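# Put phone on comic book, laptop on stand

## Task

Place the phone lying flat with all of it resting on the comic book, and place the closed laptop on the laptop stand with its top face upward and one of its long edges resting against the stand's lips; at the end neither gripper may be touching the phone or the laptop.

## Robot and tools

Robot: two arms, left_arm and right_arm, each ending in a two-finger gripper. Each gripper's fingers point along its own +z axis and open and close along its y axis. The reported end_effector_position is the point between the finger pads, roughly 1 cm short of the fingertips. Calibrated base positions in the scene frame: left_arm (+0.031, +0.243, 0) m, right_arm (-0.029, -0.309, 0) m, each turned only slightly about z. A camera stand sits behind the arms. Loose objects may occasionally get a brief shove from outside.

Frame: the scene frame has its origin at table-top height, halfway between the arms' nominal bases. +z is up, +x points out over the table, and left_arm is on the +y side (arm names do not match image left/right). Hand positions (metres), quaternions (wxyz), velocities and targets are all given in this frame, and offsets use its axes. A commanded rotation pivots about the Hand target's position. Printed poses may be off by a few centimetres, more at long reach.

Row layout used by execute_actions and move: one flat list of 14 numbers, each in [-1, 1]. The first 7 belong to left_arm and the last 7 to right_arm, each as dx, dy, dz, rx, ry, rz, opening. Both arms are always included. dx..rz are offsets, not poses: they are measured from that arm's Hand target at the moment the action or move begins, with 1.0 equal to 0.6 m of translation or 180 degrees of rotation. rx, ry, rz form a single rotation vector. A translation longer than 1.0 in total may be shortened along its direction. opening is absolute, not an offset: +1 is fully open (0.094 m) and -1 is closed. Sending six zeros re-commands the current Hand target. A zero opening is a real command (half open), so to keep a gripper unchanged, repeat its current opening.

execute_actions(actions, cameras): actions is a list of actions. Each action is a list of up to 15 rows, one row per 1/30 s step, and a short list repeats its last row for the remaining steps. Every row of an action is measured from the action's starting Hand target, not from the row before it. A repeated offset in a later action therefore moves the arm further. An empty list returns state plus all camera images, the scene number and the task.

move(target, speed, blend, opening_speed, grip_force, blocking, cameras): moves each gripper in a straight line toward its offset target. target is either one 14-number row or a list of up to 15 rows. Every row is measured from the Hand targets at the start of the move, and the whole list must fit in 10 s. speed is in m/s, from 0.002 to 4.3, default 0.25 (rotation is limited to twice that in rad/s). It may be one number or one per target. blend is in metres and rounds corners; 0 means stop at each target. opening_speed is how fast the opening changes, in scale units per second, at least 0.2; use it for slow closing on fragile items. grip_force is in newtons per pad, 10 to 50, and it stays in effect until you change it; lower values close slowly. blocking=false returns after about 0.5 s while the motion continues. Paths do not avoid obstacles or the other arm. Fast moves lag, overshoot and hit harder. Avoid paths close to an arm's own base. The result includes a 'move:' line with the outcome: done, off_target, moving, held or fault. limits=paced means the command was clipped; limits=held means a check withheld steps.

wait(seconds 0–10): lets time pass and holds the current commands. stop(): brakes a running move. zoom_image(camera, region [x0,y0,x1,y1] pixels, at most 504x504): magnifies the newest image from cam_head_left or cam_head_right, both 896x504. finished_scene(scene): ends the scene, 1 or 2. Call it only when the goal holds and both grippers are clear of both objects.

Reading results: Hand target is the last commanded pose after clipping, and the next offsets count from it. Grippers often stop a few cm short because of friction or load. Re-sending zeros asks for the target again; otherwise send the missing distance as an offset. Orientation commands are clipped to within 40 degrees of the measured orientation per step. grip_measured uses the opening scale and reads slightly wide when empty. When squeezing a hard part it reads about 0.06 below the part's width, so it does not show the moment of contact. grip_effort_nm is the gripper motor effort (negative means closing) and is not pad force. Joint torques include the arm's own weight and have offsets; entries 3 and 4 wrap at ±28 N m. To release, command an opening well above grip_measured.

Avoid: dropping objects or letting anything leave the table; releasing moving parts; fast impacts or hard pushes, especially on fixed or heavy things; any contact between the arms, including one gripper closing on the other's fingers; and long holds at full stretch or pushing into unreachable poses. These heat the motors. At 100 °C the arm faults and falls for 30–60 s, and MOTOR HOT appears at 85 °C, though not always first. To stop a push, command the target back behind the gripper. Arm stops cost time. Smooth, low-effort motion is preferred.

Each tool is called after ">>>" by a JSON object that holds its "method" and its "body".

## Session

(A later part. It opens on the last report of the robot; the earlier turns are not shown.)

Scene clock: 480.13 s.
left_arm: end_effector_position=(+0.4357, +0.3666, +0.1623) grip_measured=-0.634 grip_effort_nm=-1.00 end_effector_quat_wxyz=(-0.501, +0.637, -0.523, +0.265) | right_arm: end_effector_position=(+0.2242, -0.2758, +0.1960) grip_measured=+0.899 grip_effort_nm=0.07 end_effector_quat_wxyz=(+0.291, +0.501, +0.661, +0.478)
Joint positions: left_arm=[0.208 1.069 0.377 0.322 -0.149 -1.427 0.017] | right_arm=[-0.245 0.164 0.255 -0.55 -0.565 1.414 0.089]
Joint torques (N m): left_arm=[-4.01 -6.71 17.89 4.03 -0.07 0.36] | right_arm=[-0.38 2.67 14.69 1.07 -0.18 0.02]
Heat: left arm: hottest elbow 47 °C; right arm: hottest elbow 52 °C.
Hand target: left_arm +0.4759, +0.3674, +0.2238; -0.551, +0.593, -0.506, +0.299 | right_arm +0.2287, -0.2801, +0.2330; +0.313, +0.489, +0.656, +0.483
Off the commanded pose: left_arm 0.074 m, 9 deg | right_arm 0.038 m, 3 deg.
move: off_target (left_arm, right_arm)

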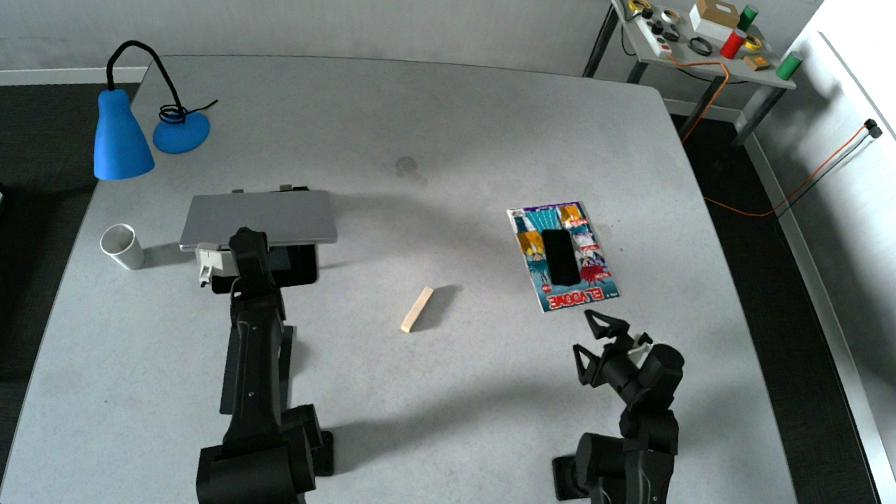

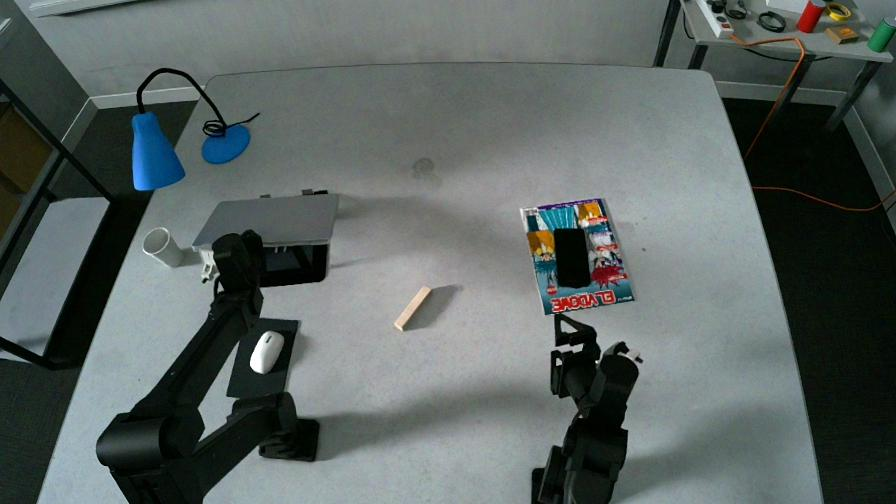

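>>> {"method": "move", "body": {"target": [0.0,0.0,-0.09,0,0.03,0.015,-1,0,0,0,0,0,0,0.9], "speed": 0.06, "cameras": ["all"]}}

>>> {"method": "zoom_image", "body": {"camera": "cam_head_right", "region": [150, 150, 350, 300]}}

>>> {"method": "zoom_image", "body": {"camera": "cam_head_left", "region": [150, 150, 350, 300]}}

Scene clock: 484.63 s.
left_arm: end_effector_position=(+0.4519, +0.3684, +0.1621) grip_measured=-0.634 grip_effort_nm=-1.01 end_effector_quat_wxyz=(-0.529, +0.622, -0.521, +0.247) | right_arm: end_effector_position=(+0.2242, -0.2758, +0.1960) grip_measured=+0.899 grip_effort_nm=0.07 end_effector_quat_wxyz=(+0.291, +0.501, +0.661, +0.478)
Joint positions: left_arm=[0.175 1.152 0.394 0.427 -0.221 -1.386 0.017] | right_arm=[-0.245 0.164 0.255 -0.55 -0.565 1.414 0.089]
Joint torques (N m): left_arm=[-3.14 -2.55 13.89 2.45 -0.17 -0.03] | right_arm=[-0.38 2.61 14.69 1.07 -0.17 0.02]
Heat: left arm: hottest elbow 47 °C; right arm: hottest elbow 52 °C.
Hand target: left_arm +0.4760, +0.3674, +0.1698; -0.533, +0.618, -0.518, +0.257 | right_arm +0.2287, -0.2801, +0.2330; +0.313, +0.489, +0.656, +0.483
Off the commanded pose: left_arm 0.025 m, 1 deg | right_arm 0.038 m, 3 deg.
move: off_target (left_arm, right_arm)

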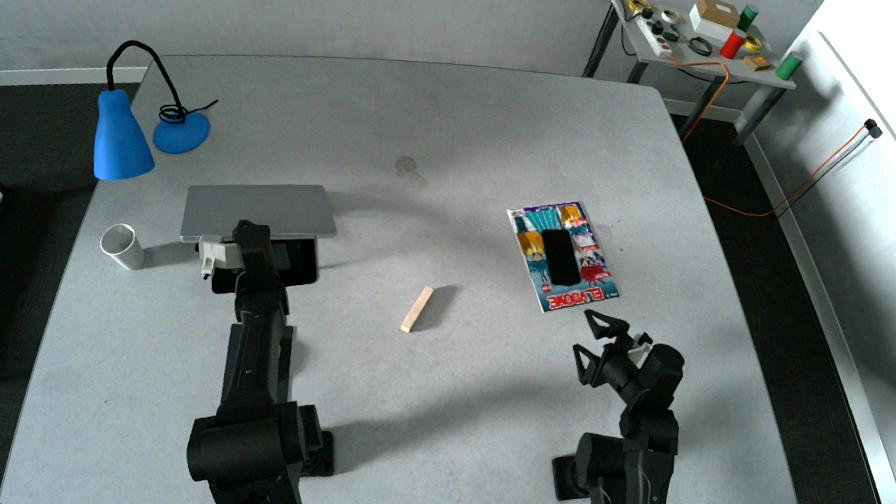

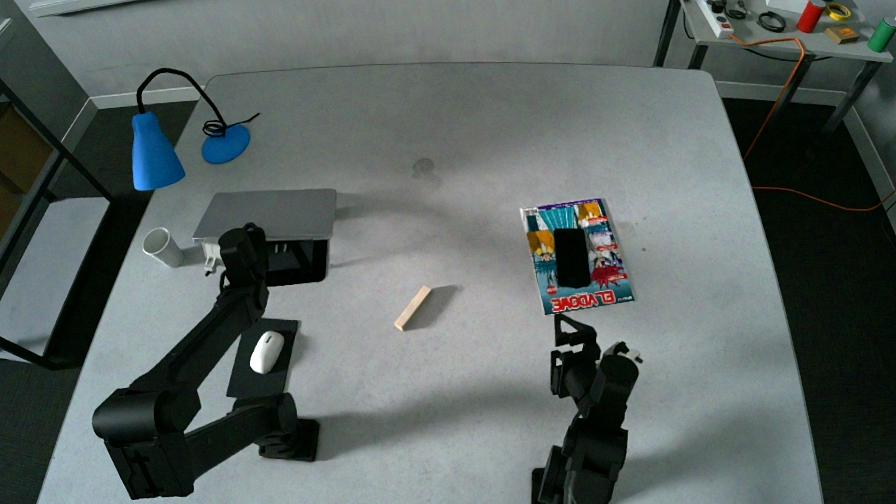

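Scaled by 2.520.

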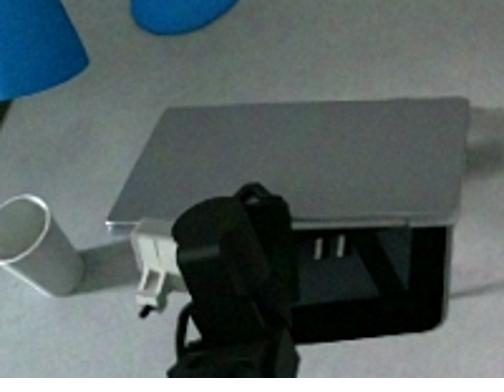

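Scaled by 2.520.

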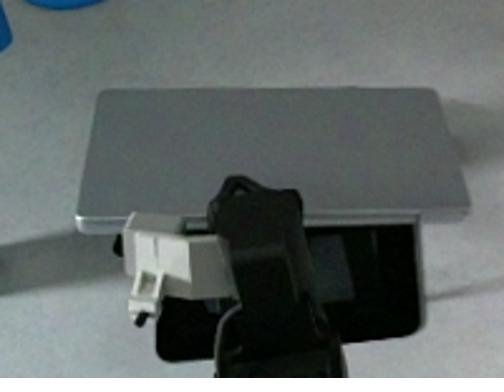

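>>> {"method": "move", "body": {"target": [[-0.02,0.0,0.1,0,0.0,0.03,-1,0,0,0,0,0,0,0.9],[-0.055,0.0,0.05,0,0.03,0.03,-1,0,0,0,0,0,0,0.9],[-0.055,0.0,0.0,0,0.04,0.03,-1,0,0,0,0,0,0,0.9]], "speed": 0.08, "blend": [0,0.01,0], "cameras": ["all"]}}

>>> {"method": "zoom_image", "body": {"camera": "cam_head_right", "region": [150, 150, 350, 300]}}

>>> {"method": "zoom_image", "body": {"camera": "cam_head_left", "region": [150, 150, 350, 300]}}

Scene clock: 492.03 s.
left_arm: end_effector_position=(+0.4335, +0.3664, +0.1597) grip_measured=-0.634 grip_effort_nm=-1.01 end_effector_quat_wxyz=(-0.494, +0.678, -0.506, +0.200) | right_arm: end_effector_position=(+0.2242, -0.2758, +0.1960) grip_measured=+0.899 grip_effort_nm=0.07 end_effector_quat_wxyz=(+0.291, +0.501, +0.661, +0.478)
Joint positions: left_arm=[0.129 1.066 0.432 0.157 -0.347 -1.487 0.017] | right_arm=[-0.245 0.164 0.255 -0.55 -0.565 1.414 0.089]
Joint torques (N m): left_arm=[-2.02 -6.07 11.62 2.41 -0.33 0.66] | right_arm=[-0.32 2.61 14.71 1.1 -0.17 0.02]
Heat: left arm: hottest elbow 47 °C; right arm: hottest elbow 53 °C.
Hand target: left_arm +0.4429, +0.3674, +0.1698; -0.511, +0.656, -0.520, +0.193 | right_arm +0.2287, -0.2801, +0.2330; +0.313, +0.489, +0.656, +0.483
Off the commanded pose: left_arm 0.014 m, 4 deg | right_arm 0.038 m, 3 deg.
move: off_target (left_arm, right_arm)

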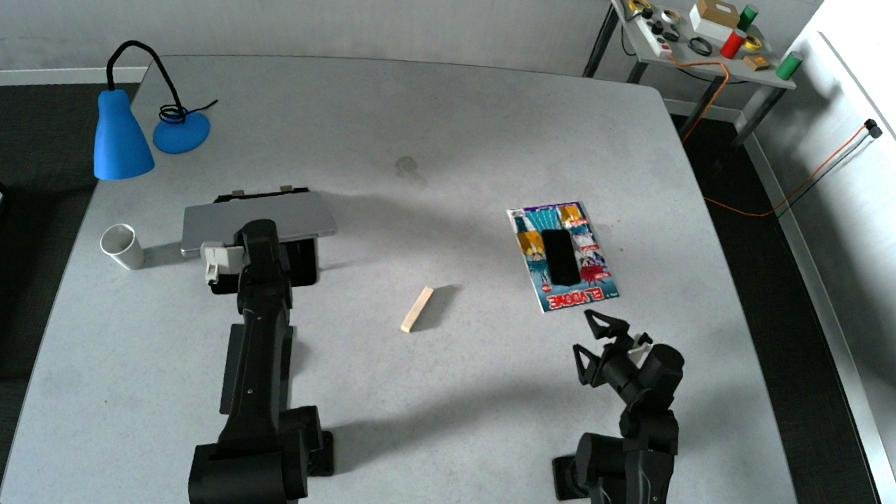

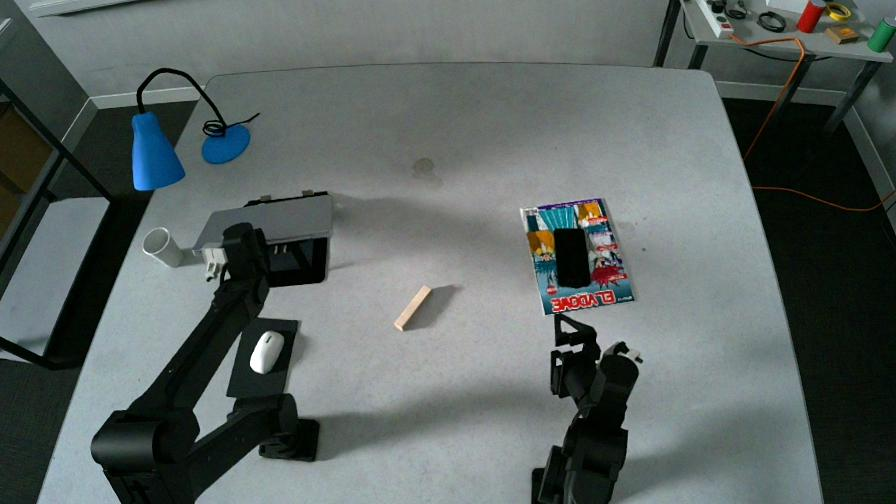

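Scaled by 2.520.

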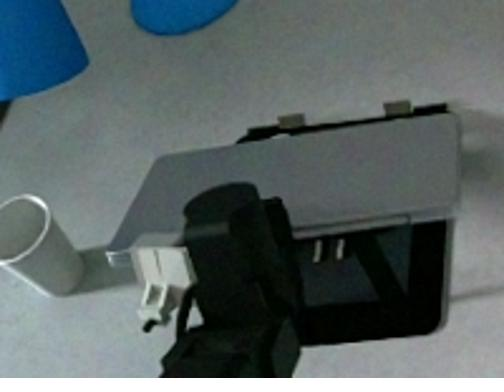

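Scaled by 2.520.

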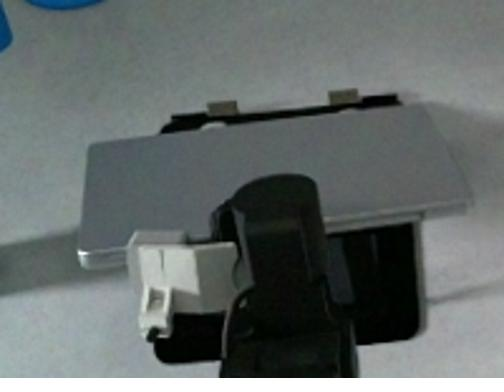

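>>> {"method": "move", "body": {"target": [[0.045,0.0,0.0,0,0.0,-0.012,-1,0,0,0,0,0,0,0.9]], "speed": 0.05, "cameras": ["all"]}}

>>> {"method": "zoom_image", "body": {"camera": "cam_head_right", "region": [150, 150, 350, 300]}}

>>> {"method": "zoom_image", "body": {"camera": "cam_head_left", "region": [150, 150, 350, 300]}}

Scene clock: 496.47 s.
left_arm: end_effector_position=(+0.4500, +0.3646, +0.1573) grip_measured=-0.634 grip_effort_nm=-1.01 end_effector_quat_wxyz=(-0.495, +0.663, -0.524, +0.203) | right_arm: end_effector_position=(+0.2242, -0.2758, +0.1960) grip_measured=+0.899 grip_effort_nm=0.07 end_effector_quat_wxyz=(+0.291, +0.501, +0.661, +0.478)
Joint positions: left_arm=[0.129 1.124 0.457 0.2 -0.321 -1.448 0.017] | right_arm=[-0.245 0.164 0.255 -0.55 -0.565 1.414 0.089]
Joint torques (N m): left_arm=[-1.2 -5.19 14.04 2.48 0.1 0.46] | right_arm=[-0.32 2.73 14.69 1.1 -0.17 0.02]
Heat: left arm: hottest elbow 46 °C; right arm: hottest elbow 53 °C.
Hand target: left_arm +0.4699, +0.3674, +0.1698; -0.507, +0.646, -0.533, +0.202 | right_arm +0.2287, -0.2801, +0.2330; +0.313, +0.489, +0.656, +0.483
Off the commanded pose: left_arm 0.024 m, 3 deg | right_arm 0.038 m, 3 deg.
move: off_target (left_arm, right_arm)

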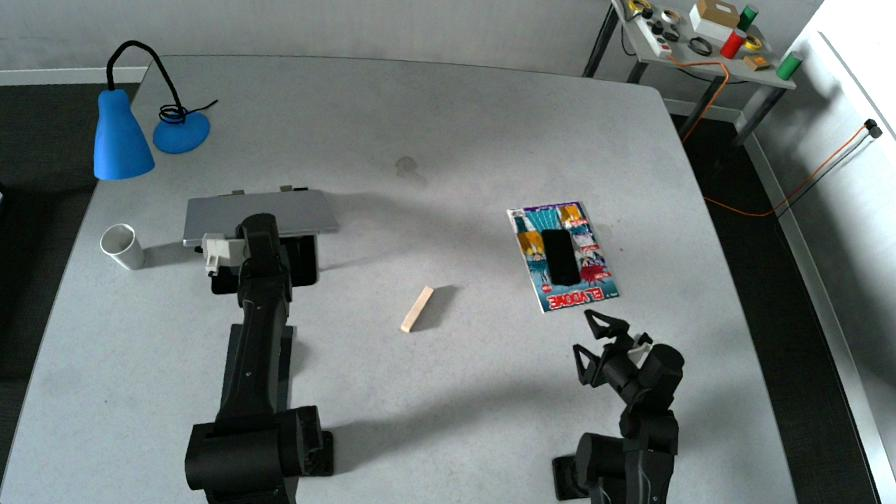

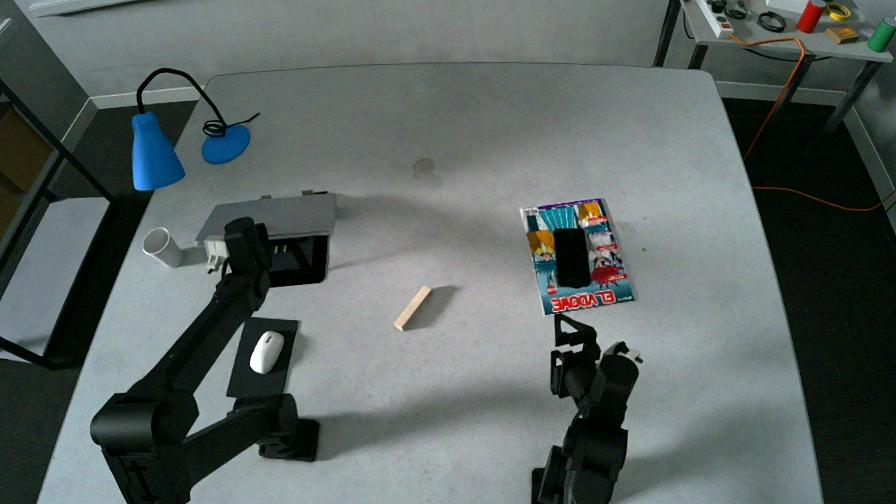

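Scaled by 2.520.

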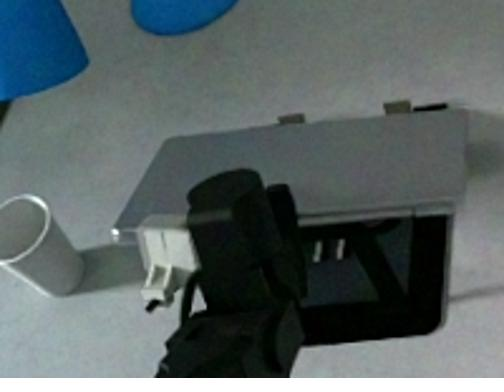

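Scaled by 2.520.

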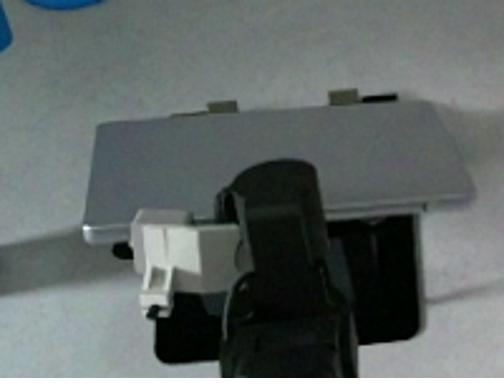

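>>> {"method": "move", "body": {"target": [[0,0,-0.0,0,0,0,-1,0,0,0,0,0,0,0.9],[0,0,-0.0,0,0,0,-0.1,0,0,0,0,0,0,0.9],[-0.17,-0.09,0.055,0,0,0,-0.1,0,0,0,0,0,0,0.9]], "speed": 0.08, "opening_speed": 0.4, "cameras": ["all"]}}

>>> {"method": "zoom_image", "body": {"camera": "cam_head_right", "region": [150, 150, 350, 300]}}

>>> {"method": "zoom_image", "body": {"camera": "cam_head_left", "region": [150, 150, 350, 300]}}

Scene clock: 507.77 s.
left_arm: end_effector_position=(+0.3711, +0.3182, +0.2069) grip_measured=-0.102 grip_effort_nm=0.13 end_effector_quat_wxyz=(-0.511, +0.647, -0.529, +0.200) | right_arm: end_effector_position=(+0.2242, -0.2758, +0.1960) grip_measured=+0.899 grip_effort_nm=0.07 end_effector_quat_wxyz=(+0.291, +0.501, +0.661, +0.478)
Joint positions: left_arm=[-0.04 0.679 0.381 -0.165 -0.477 -1.484 0.042] | right_arm=[-0.245 0.164 0.255 -0.55 -0.565 1.414 0.089]
Joint torques (N m): left_arm=[-2.08 -3.19 10.62 1.31 -0.32 0.05] | right_arm=[-0.38 2.61 14.72 1.09 -0.18 0.03]
Heat: left arm: hottest elbow 44 °C; right arm: hottest elbow 54 °C.
Hand target: left_arm +0.3680, +0.3135, +0.2029; -0.508, +0.646, -0.533, +0.202 | right_arm +0.2287, -0.2801, +0.2330; +0.313, +0.489, +0.656, +0.483
Off the commanded pose: left_arm 0.007 m, 1 deg | right_arm 0.038 m, 3 deg.
move: off_target (right_arm); target 2's new opening was sent with left_arm's hand 0.024 m and 3 deg from that target

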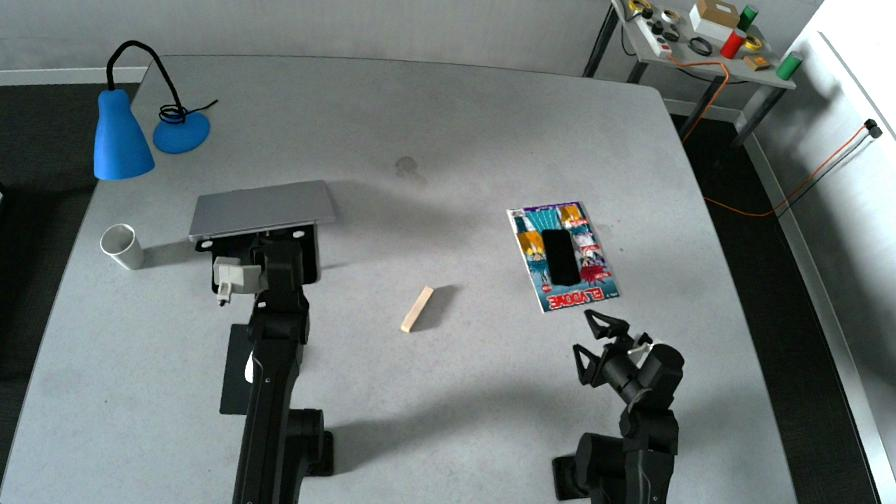

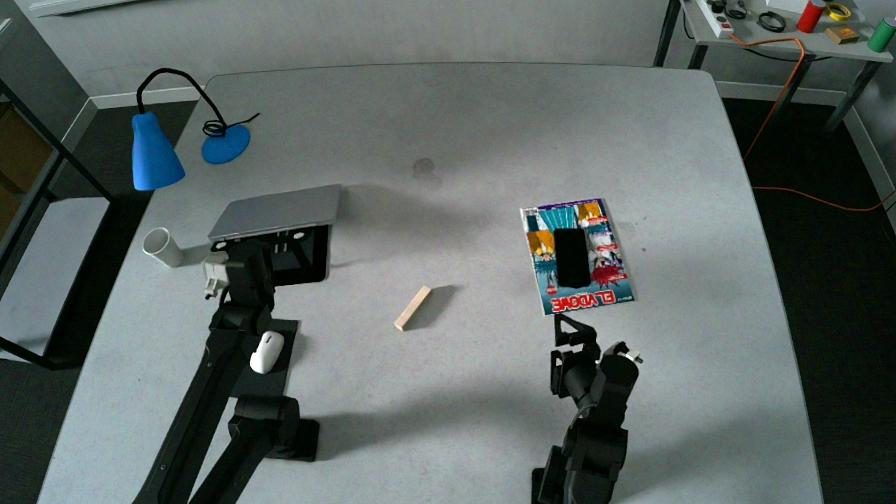

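Scaled by 2.520.

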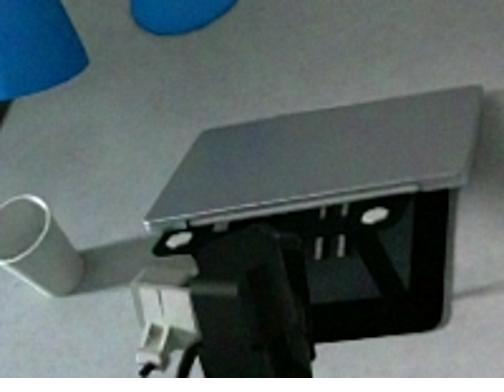

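Scaled by 2.520.

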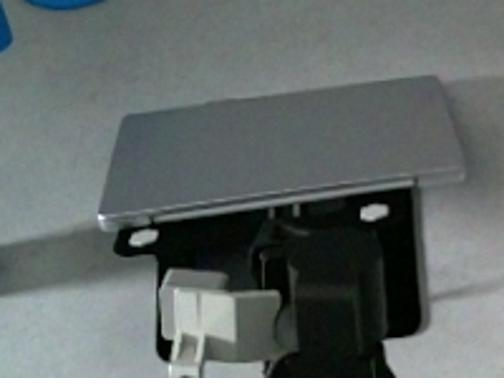

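>>> {"method": "move", "body": {"target": [[0.0,0.0,0.0,0,0,0,0.5,0,0,0,0,0,0,0.9],[0.19,0.09,-0.055,0,0,0,0.5,0,0,0,0,0,0,0.9]], "speed": 0.08, "cameras": ["all"]}}

>>> {"method": "zoom_image", "body": {"camera": "cam_head_right", "region": [150, 150, 350, 300]}}

>>> {"method": "zoom_image", "body": {"camera": "cam_head_left", "region": [150, 150, 350, 300]}}

Scene clock: 524.37 s.
left_arm: end_effector_position=(+0.4547, +0.3568, +0.1382) grip_measured=+0.498 grip_effort_nm=0.13 end_effector_quat_wxyz=(-0.482, +0.655, -0.551, +0.186) | right_arm: end_effector_position=(+0.2242, -0.2758, +0.1960) grip_measured=+0.899 grip_effort_nm=0.07 end_effector_quat_wxyz=(+0.291, +0.501, +0.661, +0.478)
Joint positions: left_arm=[0.109 1.176 0.461 0.202 -0.322 -1.415 0.07] | right_arm=[-0.245 0.164 0.255 -0.55 -0.565 1.414 0.089]
Joint torques (N m): left_arm=[-0.03 -6.95 15.46 2.44 -0.05 0.17] | right_arm=[-0.38 2.67 14.71 1.07 -0.18 0.02]
Motor temperatures (°C): left_arm=[23 25 42 24 27 24 28] | right_arm=[27 32 55 25 26 24 26]
Heat: left arm: hottest elbow 42 °C; right arm: hottest elbow 55 °C.
Hand target: left_arm +0.4820, +0.3675, +0.1700; -0.508, +0.646, -0.532, +0.203 | right_arm +0.2287, -0.2801, +0.2330; +0.313, +0.489, +0.656, +0.483
Off the commanded pose: left_arm 0.043 m, 4 deg | right_arm 0.038 m, 3 deg.
move: off_target (left_arm, right_arm)

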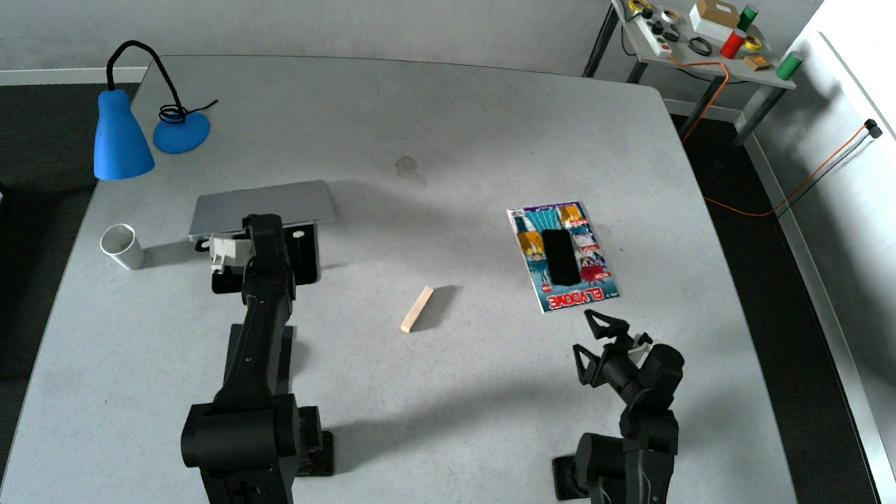

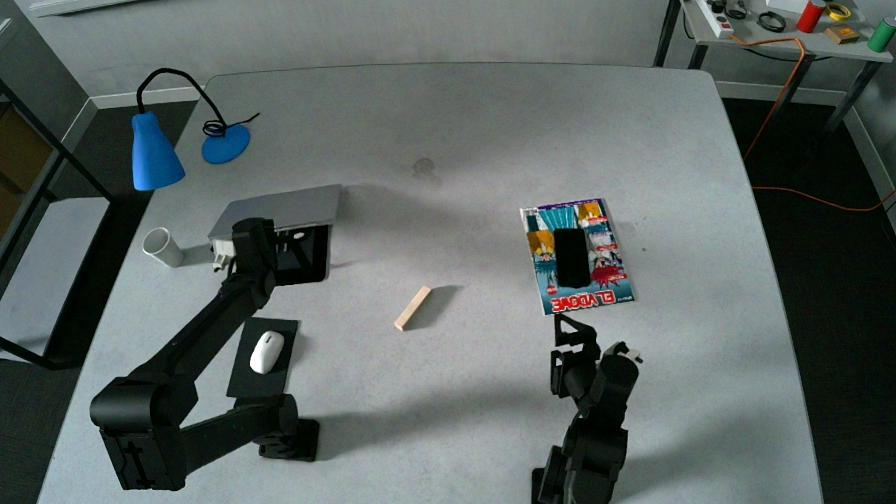

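Scaled by 2.520.

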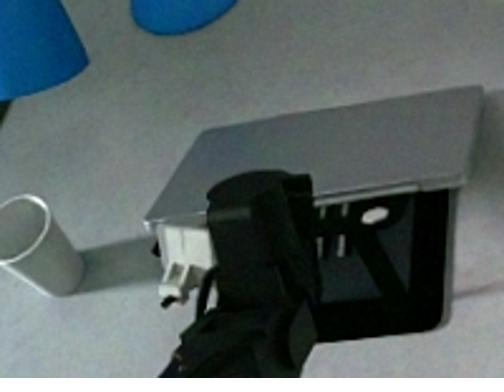

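Scaled by 2.520.

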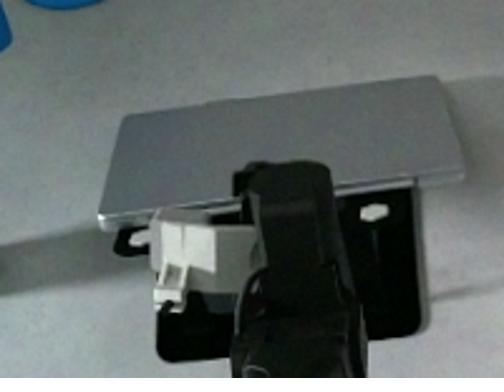

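>>> {"method": "move", "body": {"target": [[0.0,0.0,0.0,0,0,0,0.49,0,0,0,0,0,0,0.9],[0,0,0,0,0,0,-1,0,0,0,0,0,0,0.9],[-0.0,-0.0,0.08,0,0,0,-1,0,0,0,0,0,0,0.9]], "speed": 0.08, "opening_speed": 0.8, "cameras": ["all"]}}

>>> {"method": "zoom_image", "body": {"camera": "cam_head_right", "region": [150, 150, 350, 300]}}

>>> {"method": "zoom_image", "body": {"camera": "cam_head_left", "region": [150, 150, 350, 300]}}

Scene clock: 534.10 s.
left_arm: end_effector_position=(+0.4469, +0.3581, +0.1411) grip_measured=-0.914 grip_effort_nm=-1.01 end_effector_quat_wxyz=(-0.446, +0.697, -0.527, +0.191) | right_arm: end_effector_position=(+0.2242, -0.2758, +0.1960) grip_measured=+0.899 grip_effort_nm=0.07 end_effector_quat_wxyz=(+0.291, +0.501, +0.661, +0.478)
Joint positions: left_arm=[0.118 1.134 0.494 0.049 -0.314 -1.532 0.004] | right_arm=[-0.245 0.164 0.255 -0.55 -0.565 1.414 0.089]
Joint torques (N m): left_arm=[-0.97 -12.22 19.59 1.52 -0.92 1.23] | right_arm=[-0.32 2.61 14.71 1.09 -0.17 0.02]
Motor temperatures (°C): left_arm=[23 25 43 24 27 24 28] | right_arm=[27 32 55 25 26 24 26]
Heat: left arm: hottest elbow 43 °C; right arm: hottest elbow 55 °C.
Hand target: left_arm +0.4820, +0.3675, +0.2180; -0.508, +0.646, -0.532, +0.202 | right_arm +0.2287, -0.2801, +0.2330; +0.313, +0.489, +0.656, +0.483
Off the commanded pose: left_arm 0.085 m, 9 deg | right_arm 0.038 m, 3 deg.
move: off_target (left_arm, right_arm); target 2's new opening was sent with left_arm's hand 0.043 m and 4 deg from that target

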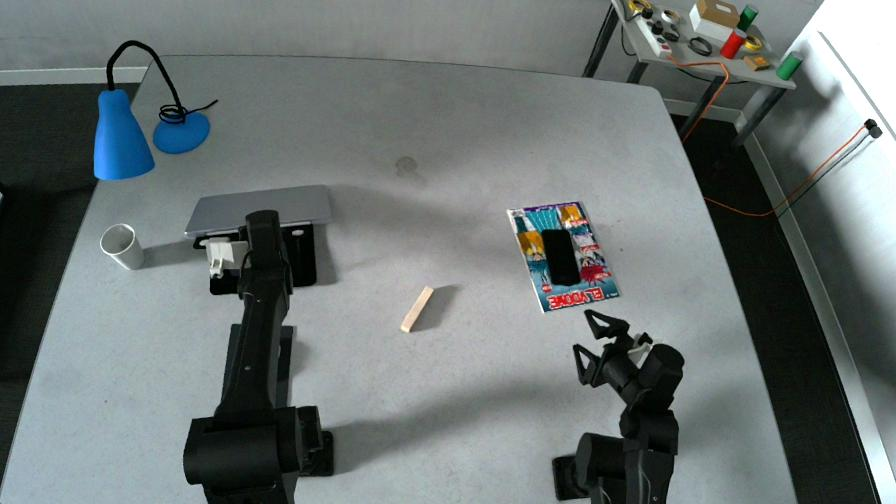

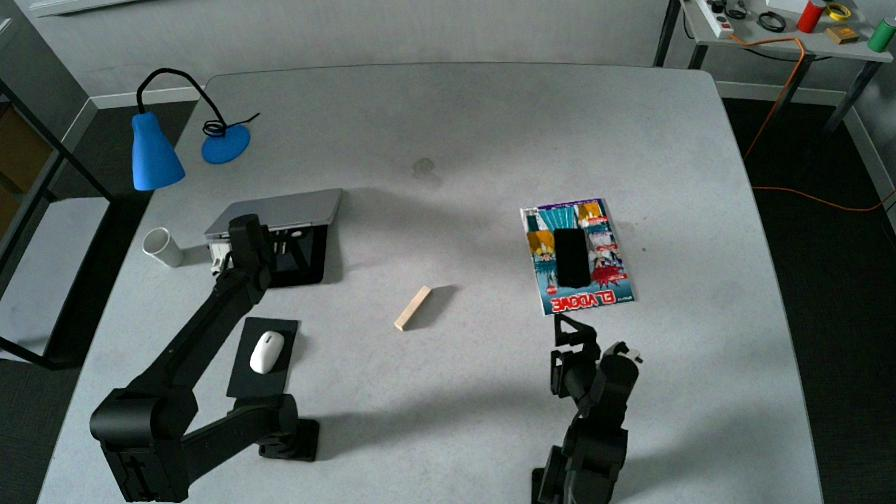

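Scaled by 2.520.

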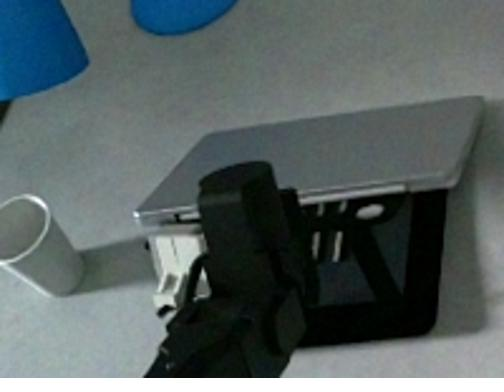

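Scaled by 2.520.

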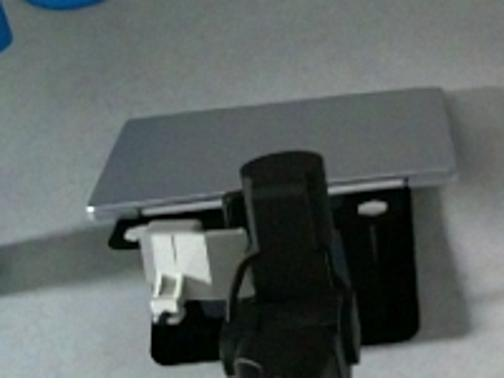

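>>> {"method": "move", "body": {"target": [[0.0,0.0,-0.08,0,0,0,-1,0,0,0,0,0,0,0.9],[-0.045,-0.015,-0.07,0,0,0,-1,0,0,0,0,0,0,0.9],[-0.045,-0.015,-0.07,0,0,0,0,0,0,0,0,0,0,0.9],[-0.22,-0.1,0.05,0,0,0,0,0,0,0,0,0,0,0.9],[-0.25,-0.1,0.3,0,0,0,0,0,0,0,0,0,0,0.9]], "speed": [0.05,0.05,0.08,0.12,0.25], "opening_speed": 0.8, "cameras": ["all"]}}

>>> {"method": "zoom_image", "body": {"camera": "cam_head_right", "region": [180, 160, 360, 300]}}

>>> {"method": "zoom_image", "body": {"camera": "cam_head_left", "region": [170, 160, 350, 300]}}

Scene clock: 548.30 s.
left_arm: end_effector_position=(+0.3292, +0.3115, +0.3596) grip_measured=-0.001 grip_effort_nm=0.10 end_effector_quat_wxyz=(-0.495, +0.652, -0.546, +0.179) | right_arm: end_effector_position=(+0.2242, -0.2758, +0.1960) grip_measured=+0.899 grip_effort_nm=0.07 end_effector_quat_wxyz=(+0.291, +0.501, +0.661, +0.478)
Joint positions: left_arm=[-0.084 0.534 0.782 -0.787 -0.514 -1.506 0.047] | right_arm=[-0.245 0.164 0.255 -0.55 -0.565 1.414 0.089]
Joint torques (N m): left_arm=[-3.14 -0.73 18.51 1.31 -0.32 -0.04] | right_arm=[-0.44 2.67 14.68 1.09 -0.17 0.02]
Motor temperatures (°C): left_arm=[23 26 44 24 27 25 28] | right_arm=[27 32 56 25 26 24 26]
Heat: left arm: hottest elbow 44 °C; right arm: hottest elbow 56 °C.
Hand target: left_arm +0.3321, +0.3074, +0.3979; -0.508, +0.646, -0.533, +0.202 | right_arm +0.2287, -0.2801, +0.2330; +0.313, +0.489, +0.656, +0.483
Off the commanded pose: left_arm 0.039 m, 4 deg | right_arm 0.038 m, 3 deg.
move: off_target (left_arm, right_arm); target 3's new opening was sent with left_arm's hand 0.041 m and 7 deg from that target

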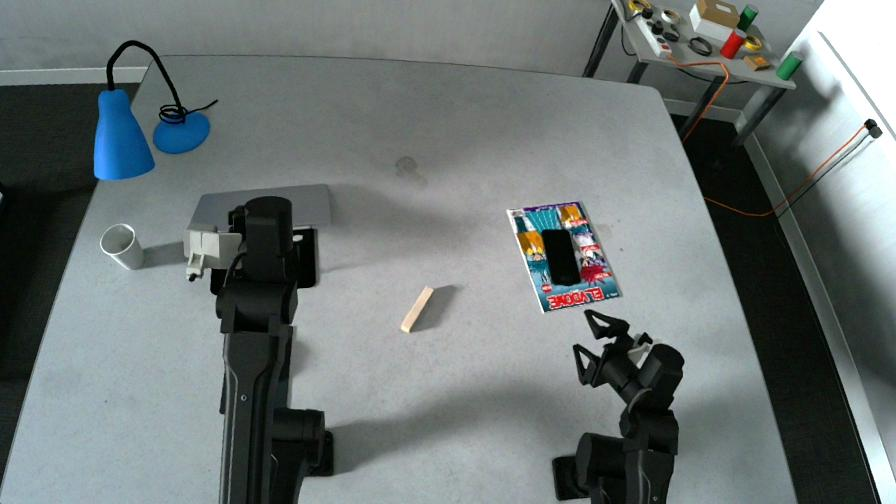

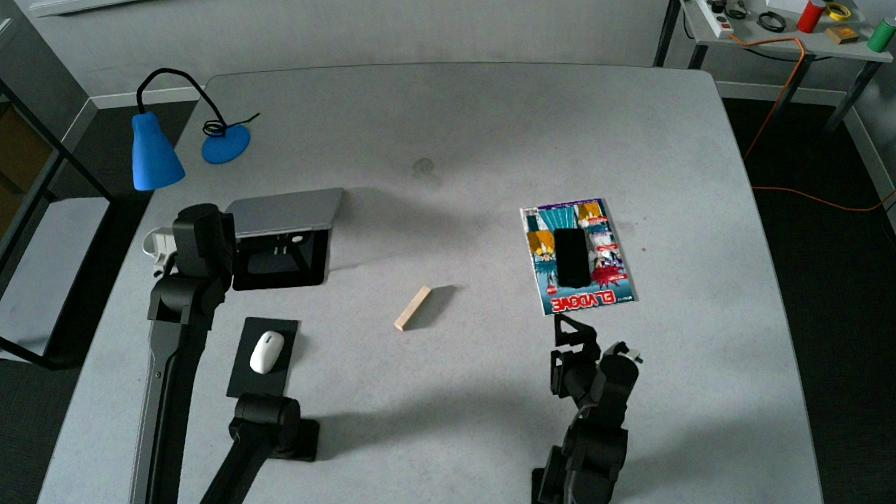

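Scaled by 2.800.

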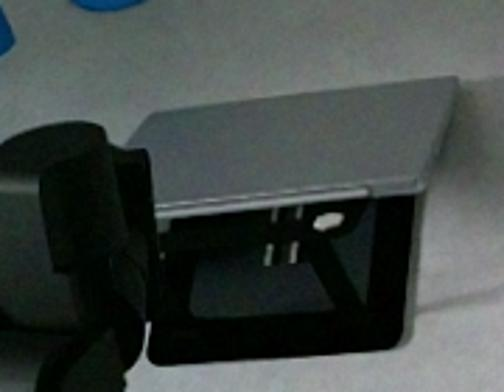

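Scaled by 2.800.

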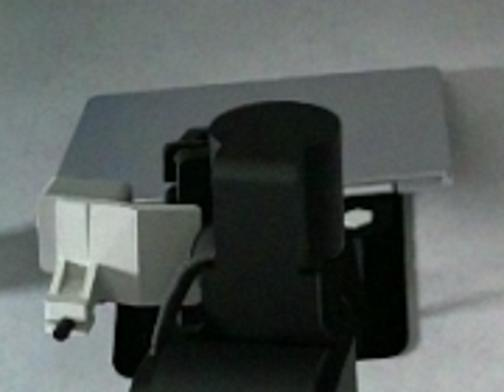

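>>> {"method": "move", "body": {"target": [[0.4,0.08,-0.05,-0.15,0.32,-0.05,-1,0,0,0,0,0,0,0.9],[0.7,0.12,-0.2,-0.15,0.32,-0.05,-1,0,0,0,0,0,0,0.9]], "speed": 0.3, "blend": [0.05,0], "cameras": ["all"]}}

>>> {"method": "zoom_image", "body": {"camera": "cam_head_right", "region": [180, 130, 360, 270]}}

>>> {"method": "zoom_image", "body": {"camera": "cam_head_left", "region": [170, 130, 350, 270]}}

Scene clock: 560.47 s.
left_arm: end_effector_position=(+0.7437, +0.3805, +0.2457) grip_measured=-0.981 grip_effort_nm=-1.00 end_effector_quat_wxyz=(-0.074, +0.716, -0.692, +0.058) | right_arm: end_effector_position=(+0.2242, -0.2758, +0.1960) grip_measured=+0.899 grip_effort_nm=0.07 end_effector_quat_wxyz=(+0.291, +0.501, +0.661, +0.478)
Joint positions: left_arm=[0.166 2.254 2.542 -1.67 0.012 -1.411 0.001] | right_arm=[-0.245 0.164 0.255 -0.55 -0.565 1.414 0.089]
Joint torques (N m): left_arm=[-1.96 -25.7 16.83 0.06 0 -0.04] | right_arm=[-0.32 2.67 14.71 1.1 -0.18 0.01]
Motor temperatures (°C): left_arm=[23 26 44 24 27 24 28] | right_arm=[27 32 57 25 26 24 26]
Heat: left arm: hottest elbow 44 °C; right arm: hottest elbow 57 °C.
Hand target: left_arm +0.7521, +0.3795, +0.2779; -0.016, +0.718, -0.696, +0.020 | right_arm +0.2287, -0.2801, +0.2330; +0.313, +0.489, +0.656, +0.483
Off the commanded pose: left_arm 0.033 m, 8 deg | right_arm 0.038 m, 3 deg.
joint sent to its limit (left arm) — joint 4 (wrist pitch), lower limit. The joint targets are off in orientation, not in position.
move: off_target (left_arm, right_arm)

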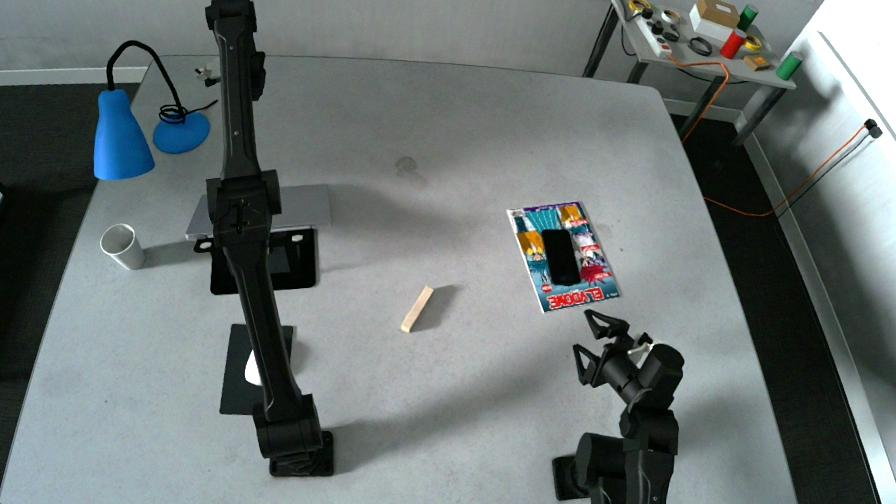

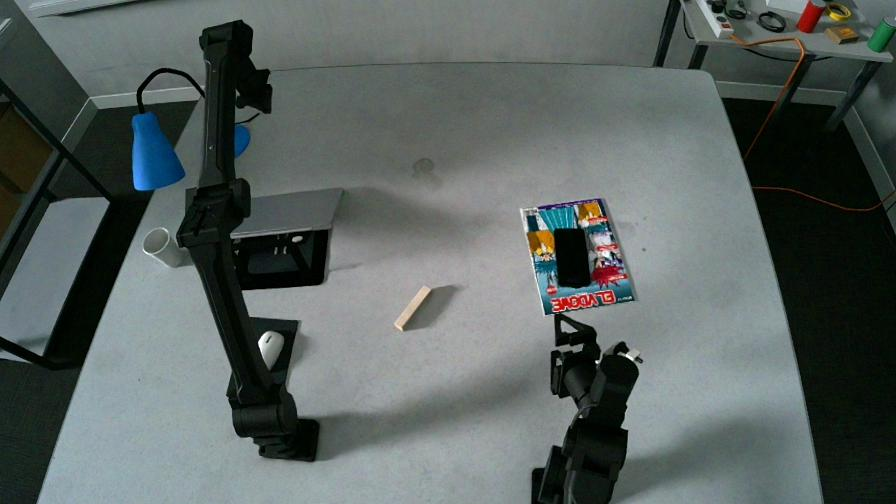

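Scaled by 2.800.

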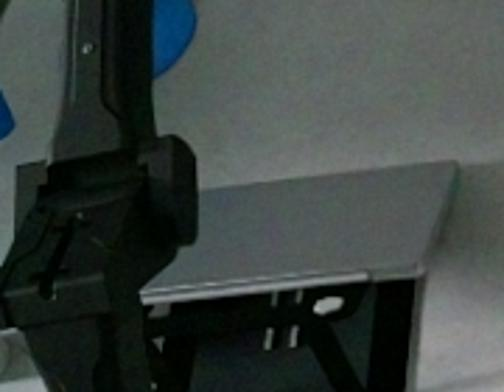

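Scaled by 2.800.

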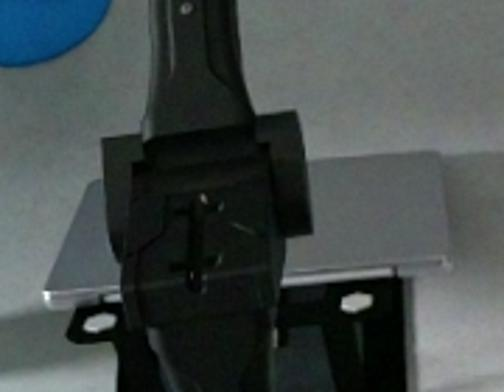

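>>> {"method": "move", "body": {"target": [[0,0,-0.28,0,0,0,-1,0,0,0,0,0,0,0.9]], "speed": 0.2, "cameras": ["all"]}}

>>> {"method": "zoom_image", "body": {"camera": "cam_head_right", "region": [180, 130, 360, 270]}}

>>> {"method": "zoom_image", "body": {"camera": "cam_head_left", "region": [170, 130, 350, 270]}}

Scene clock: 565.80 s.
left_arm: end_effector_position=(+0.7477, +0.3812, +0.1049) grip_measured=-0.981 grip_effort_nm=-1.00 end_effector_quat_wxyz=(-0.009, +0.719, -0.695, +0.014) | right_arm: end_effector_position=(+0.2242, -0.2758, +0.1960) grip_measured=+0.899 grip_effort_nm=0.07 end_effector_quat_wxyz=(+0.291, +0.501, +0.661, +0.478)
Joint positions: left_arm=[0.166 2.37 2.389 -1.558 0.012 -1.411 0.001] | right_arm=[-0.245 0.164 0.255 -0.55 -0.565 1.414 0.089]
Joint torques (N m): left_arm=[-1.85 -27.81 10.97 0.75 -0.01 0.06] | right_arm=[-0.32 2.67 14.71 1.06 -0.17 0.02]
Motor temperatures (°C): left_arm=[23 26 45 24 27 24 29] | right_arm=[27 32 57 25 25 24 26]
Heat: left arm: hottest elbow 45 °C; right arm: hottest elbow 57 °C.
Hand target: left_arm +0.7521, +0.3795, +0.1099; -0.016, +0.718, -0.696, +0.020 | right_arm +0.2287, -0.2801, +0.2330; +0.313, +0.489, +0.656, +0.483
Off the commanded pose: left_arm 0.007 m, 1 deg | right_arm 0.038 m, 3 deg.
move: off_target (right_arm)

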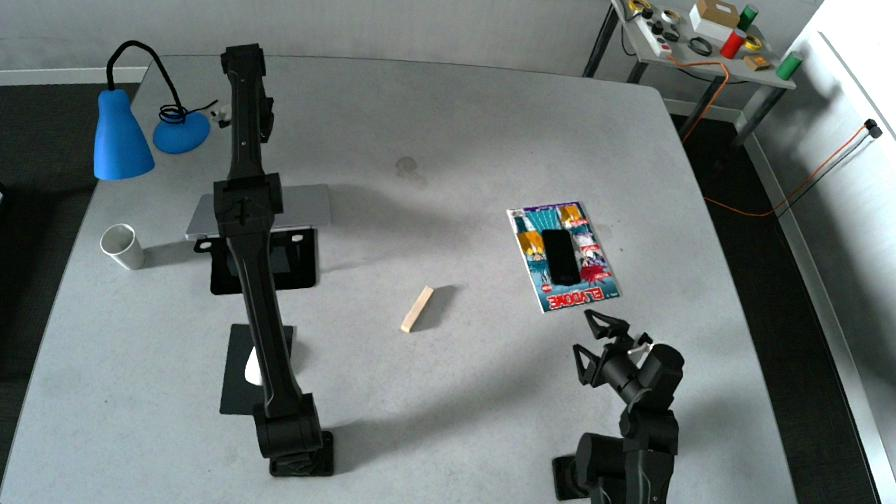

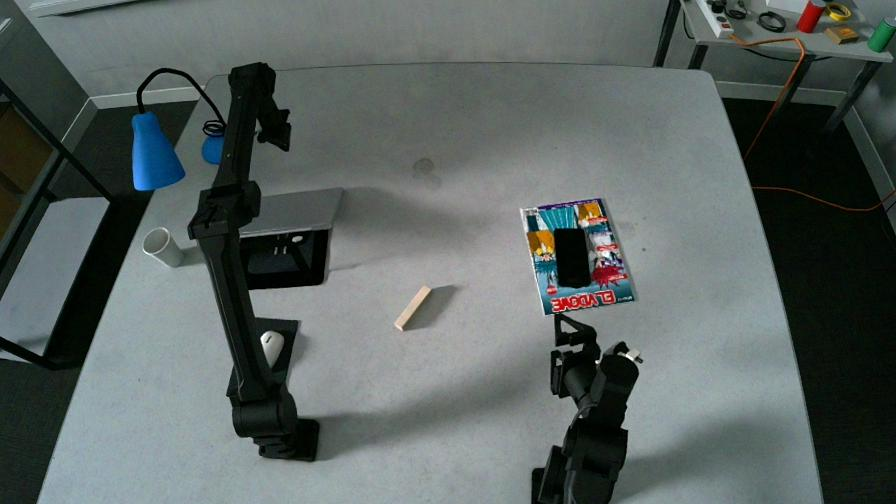

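Scaled by 2.800.

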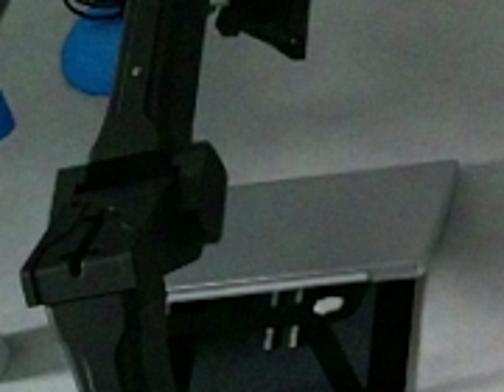

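Scaled by 2.800.

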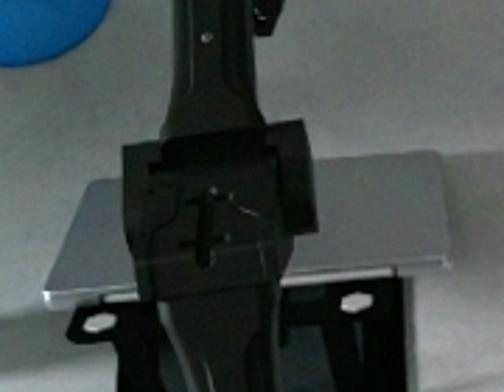

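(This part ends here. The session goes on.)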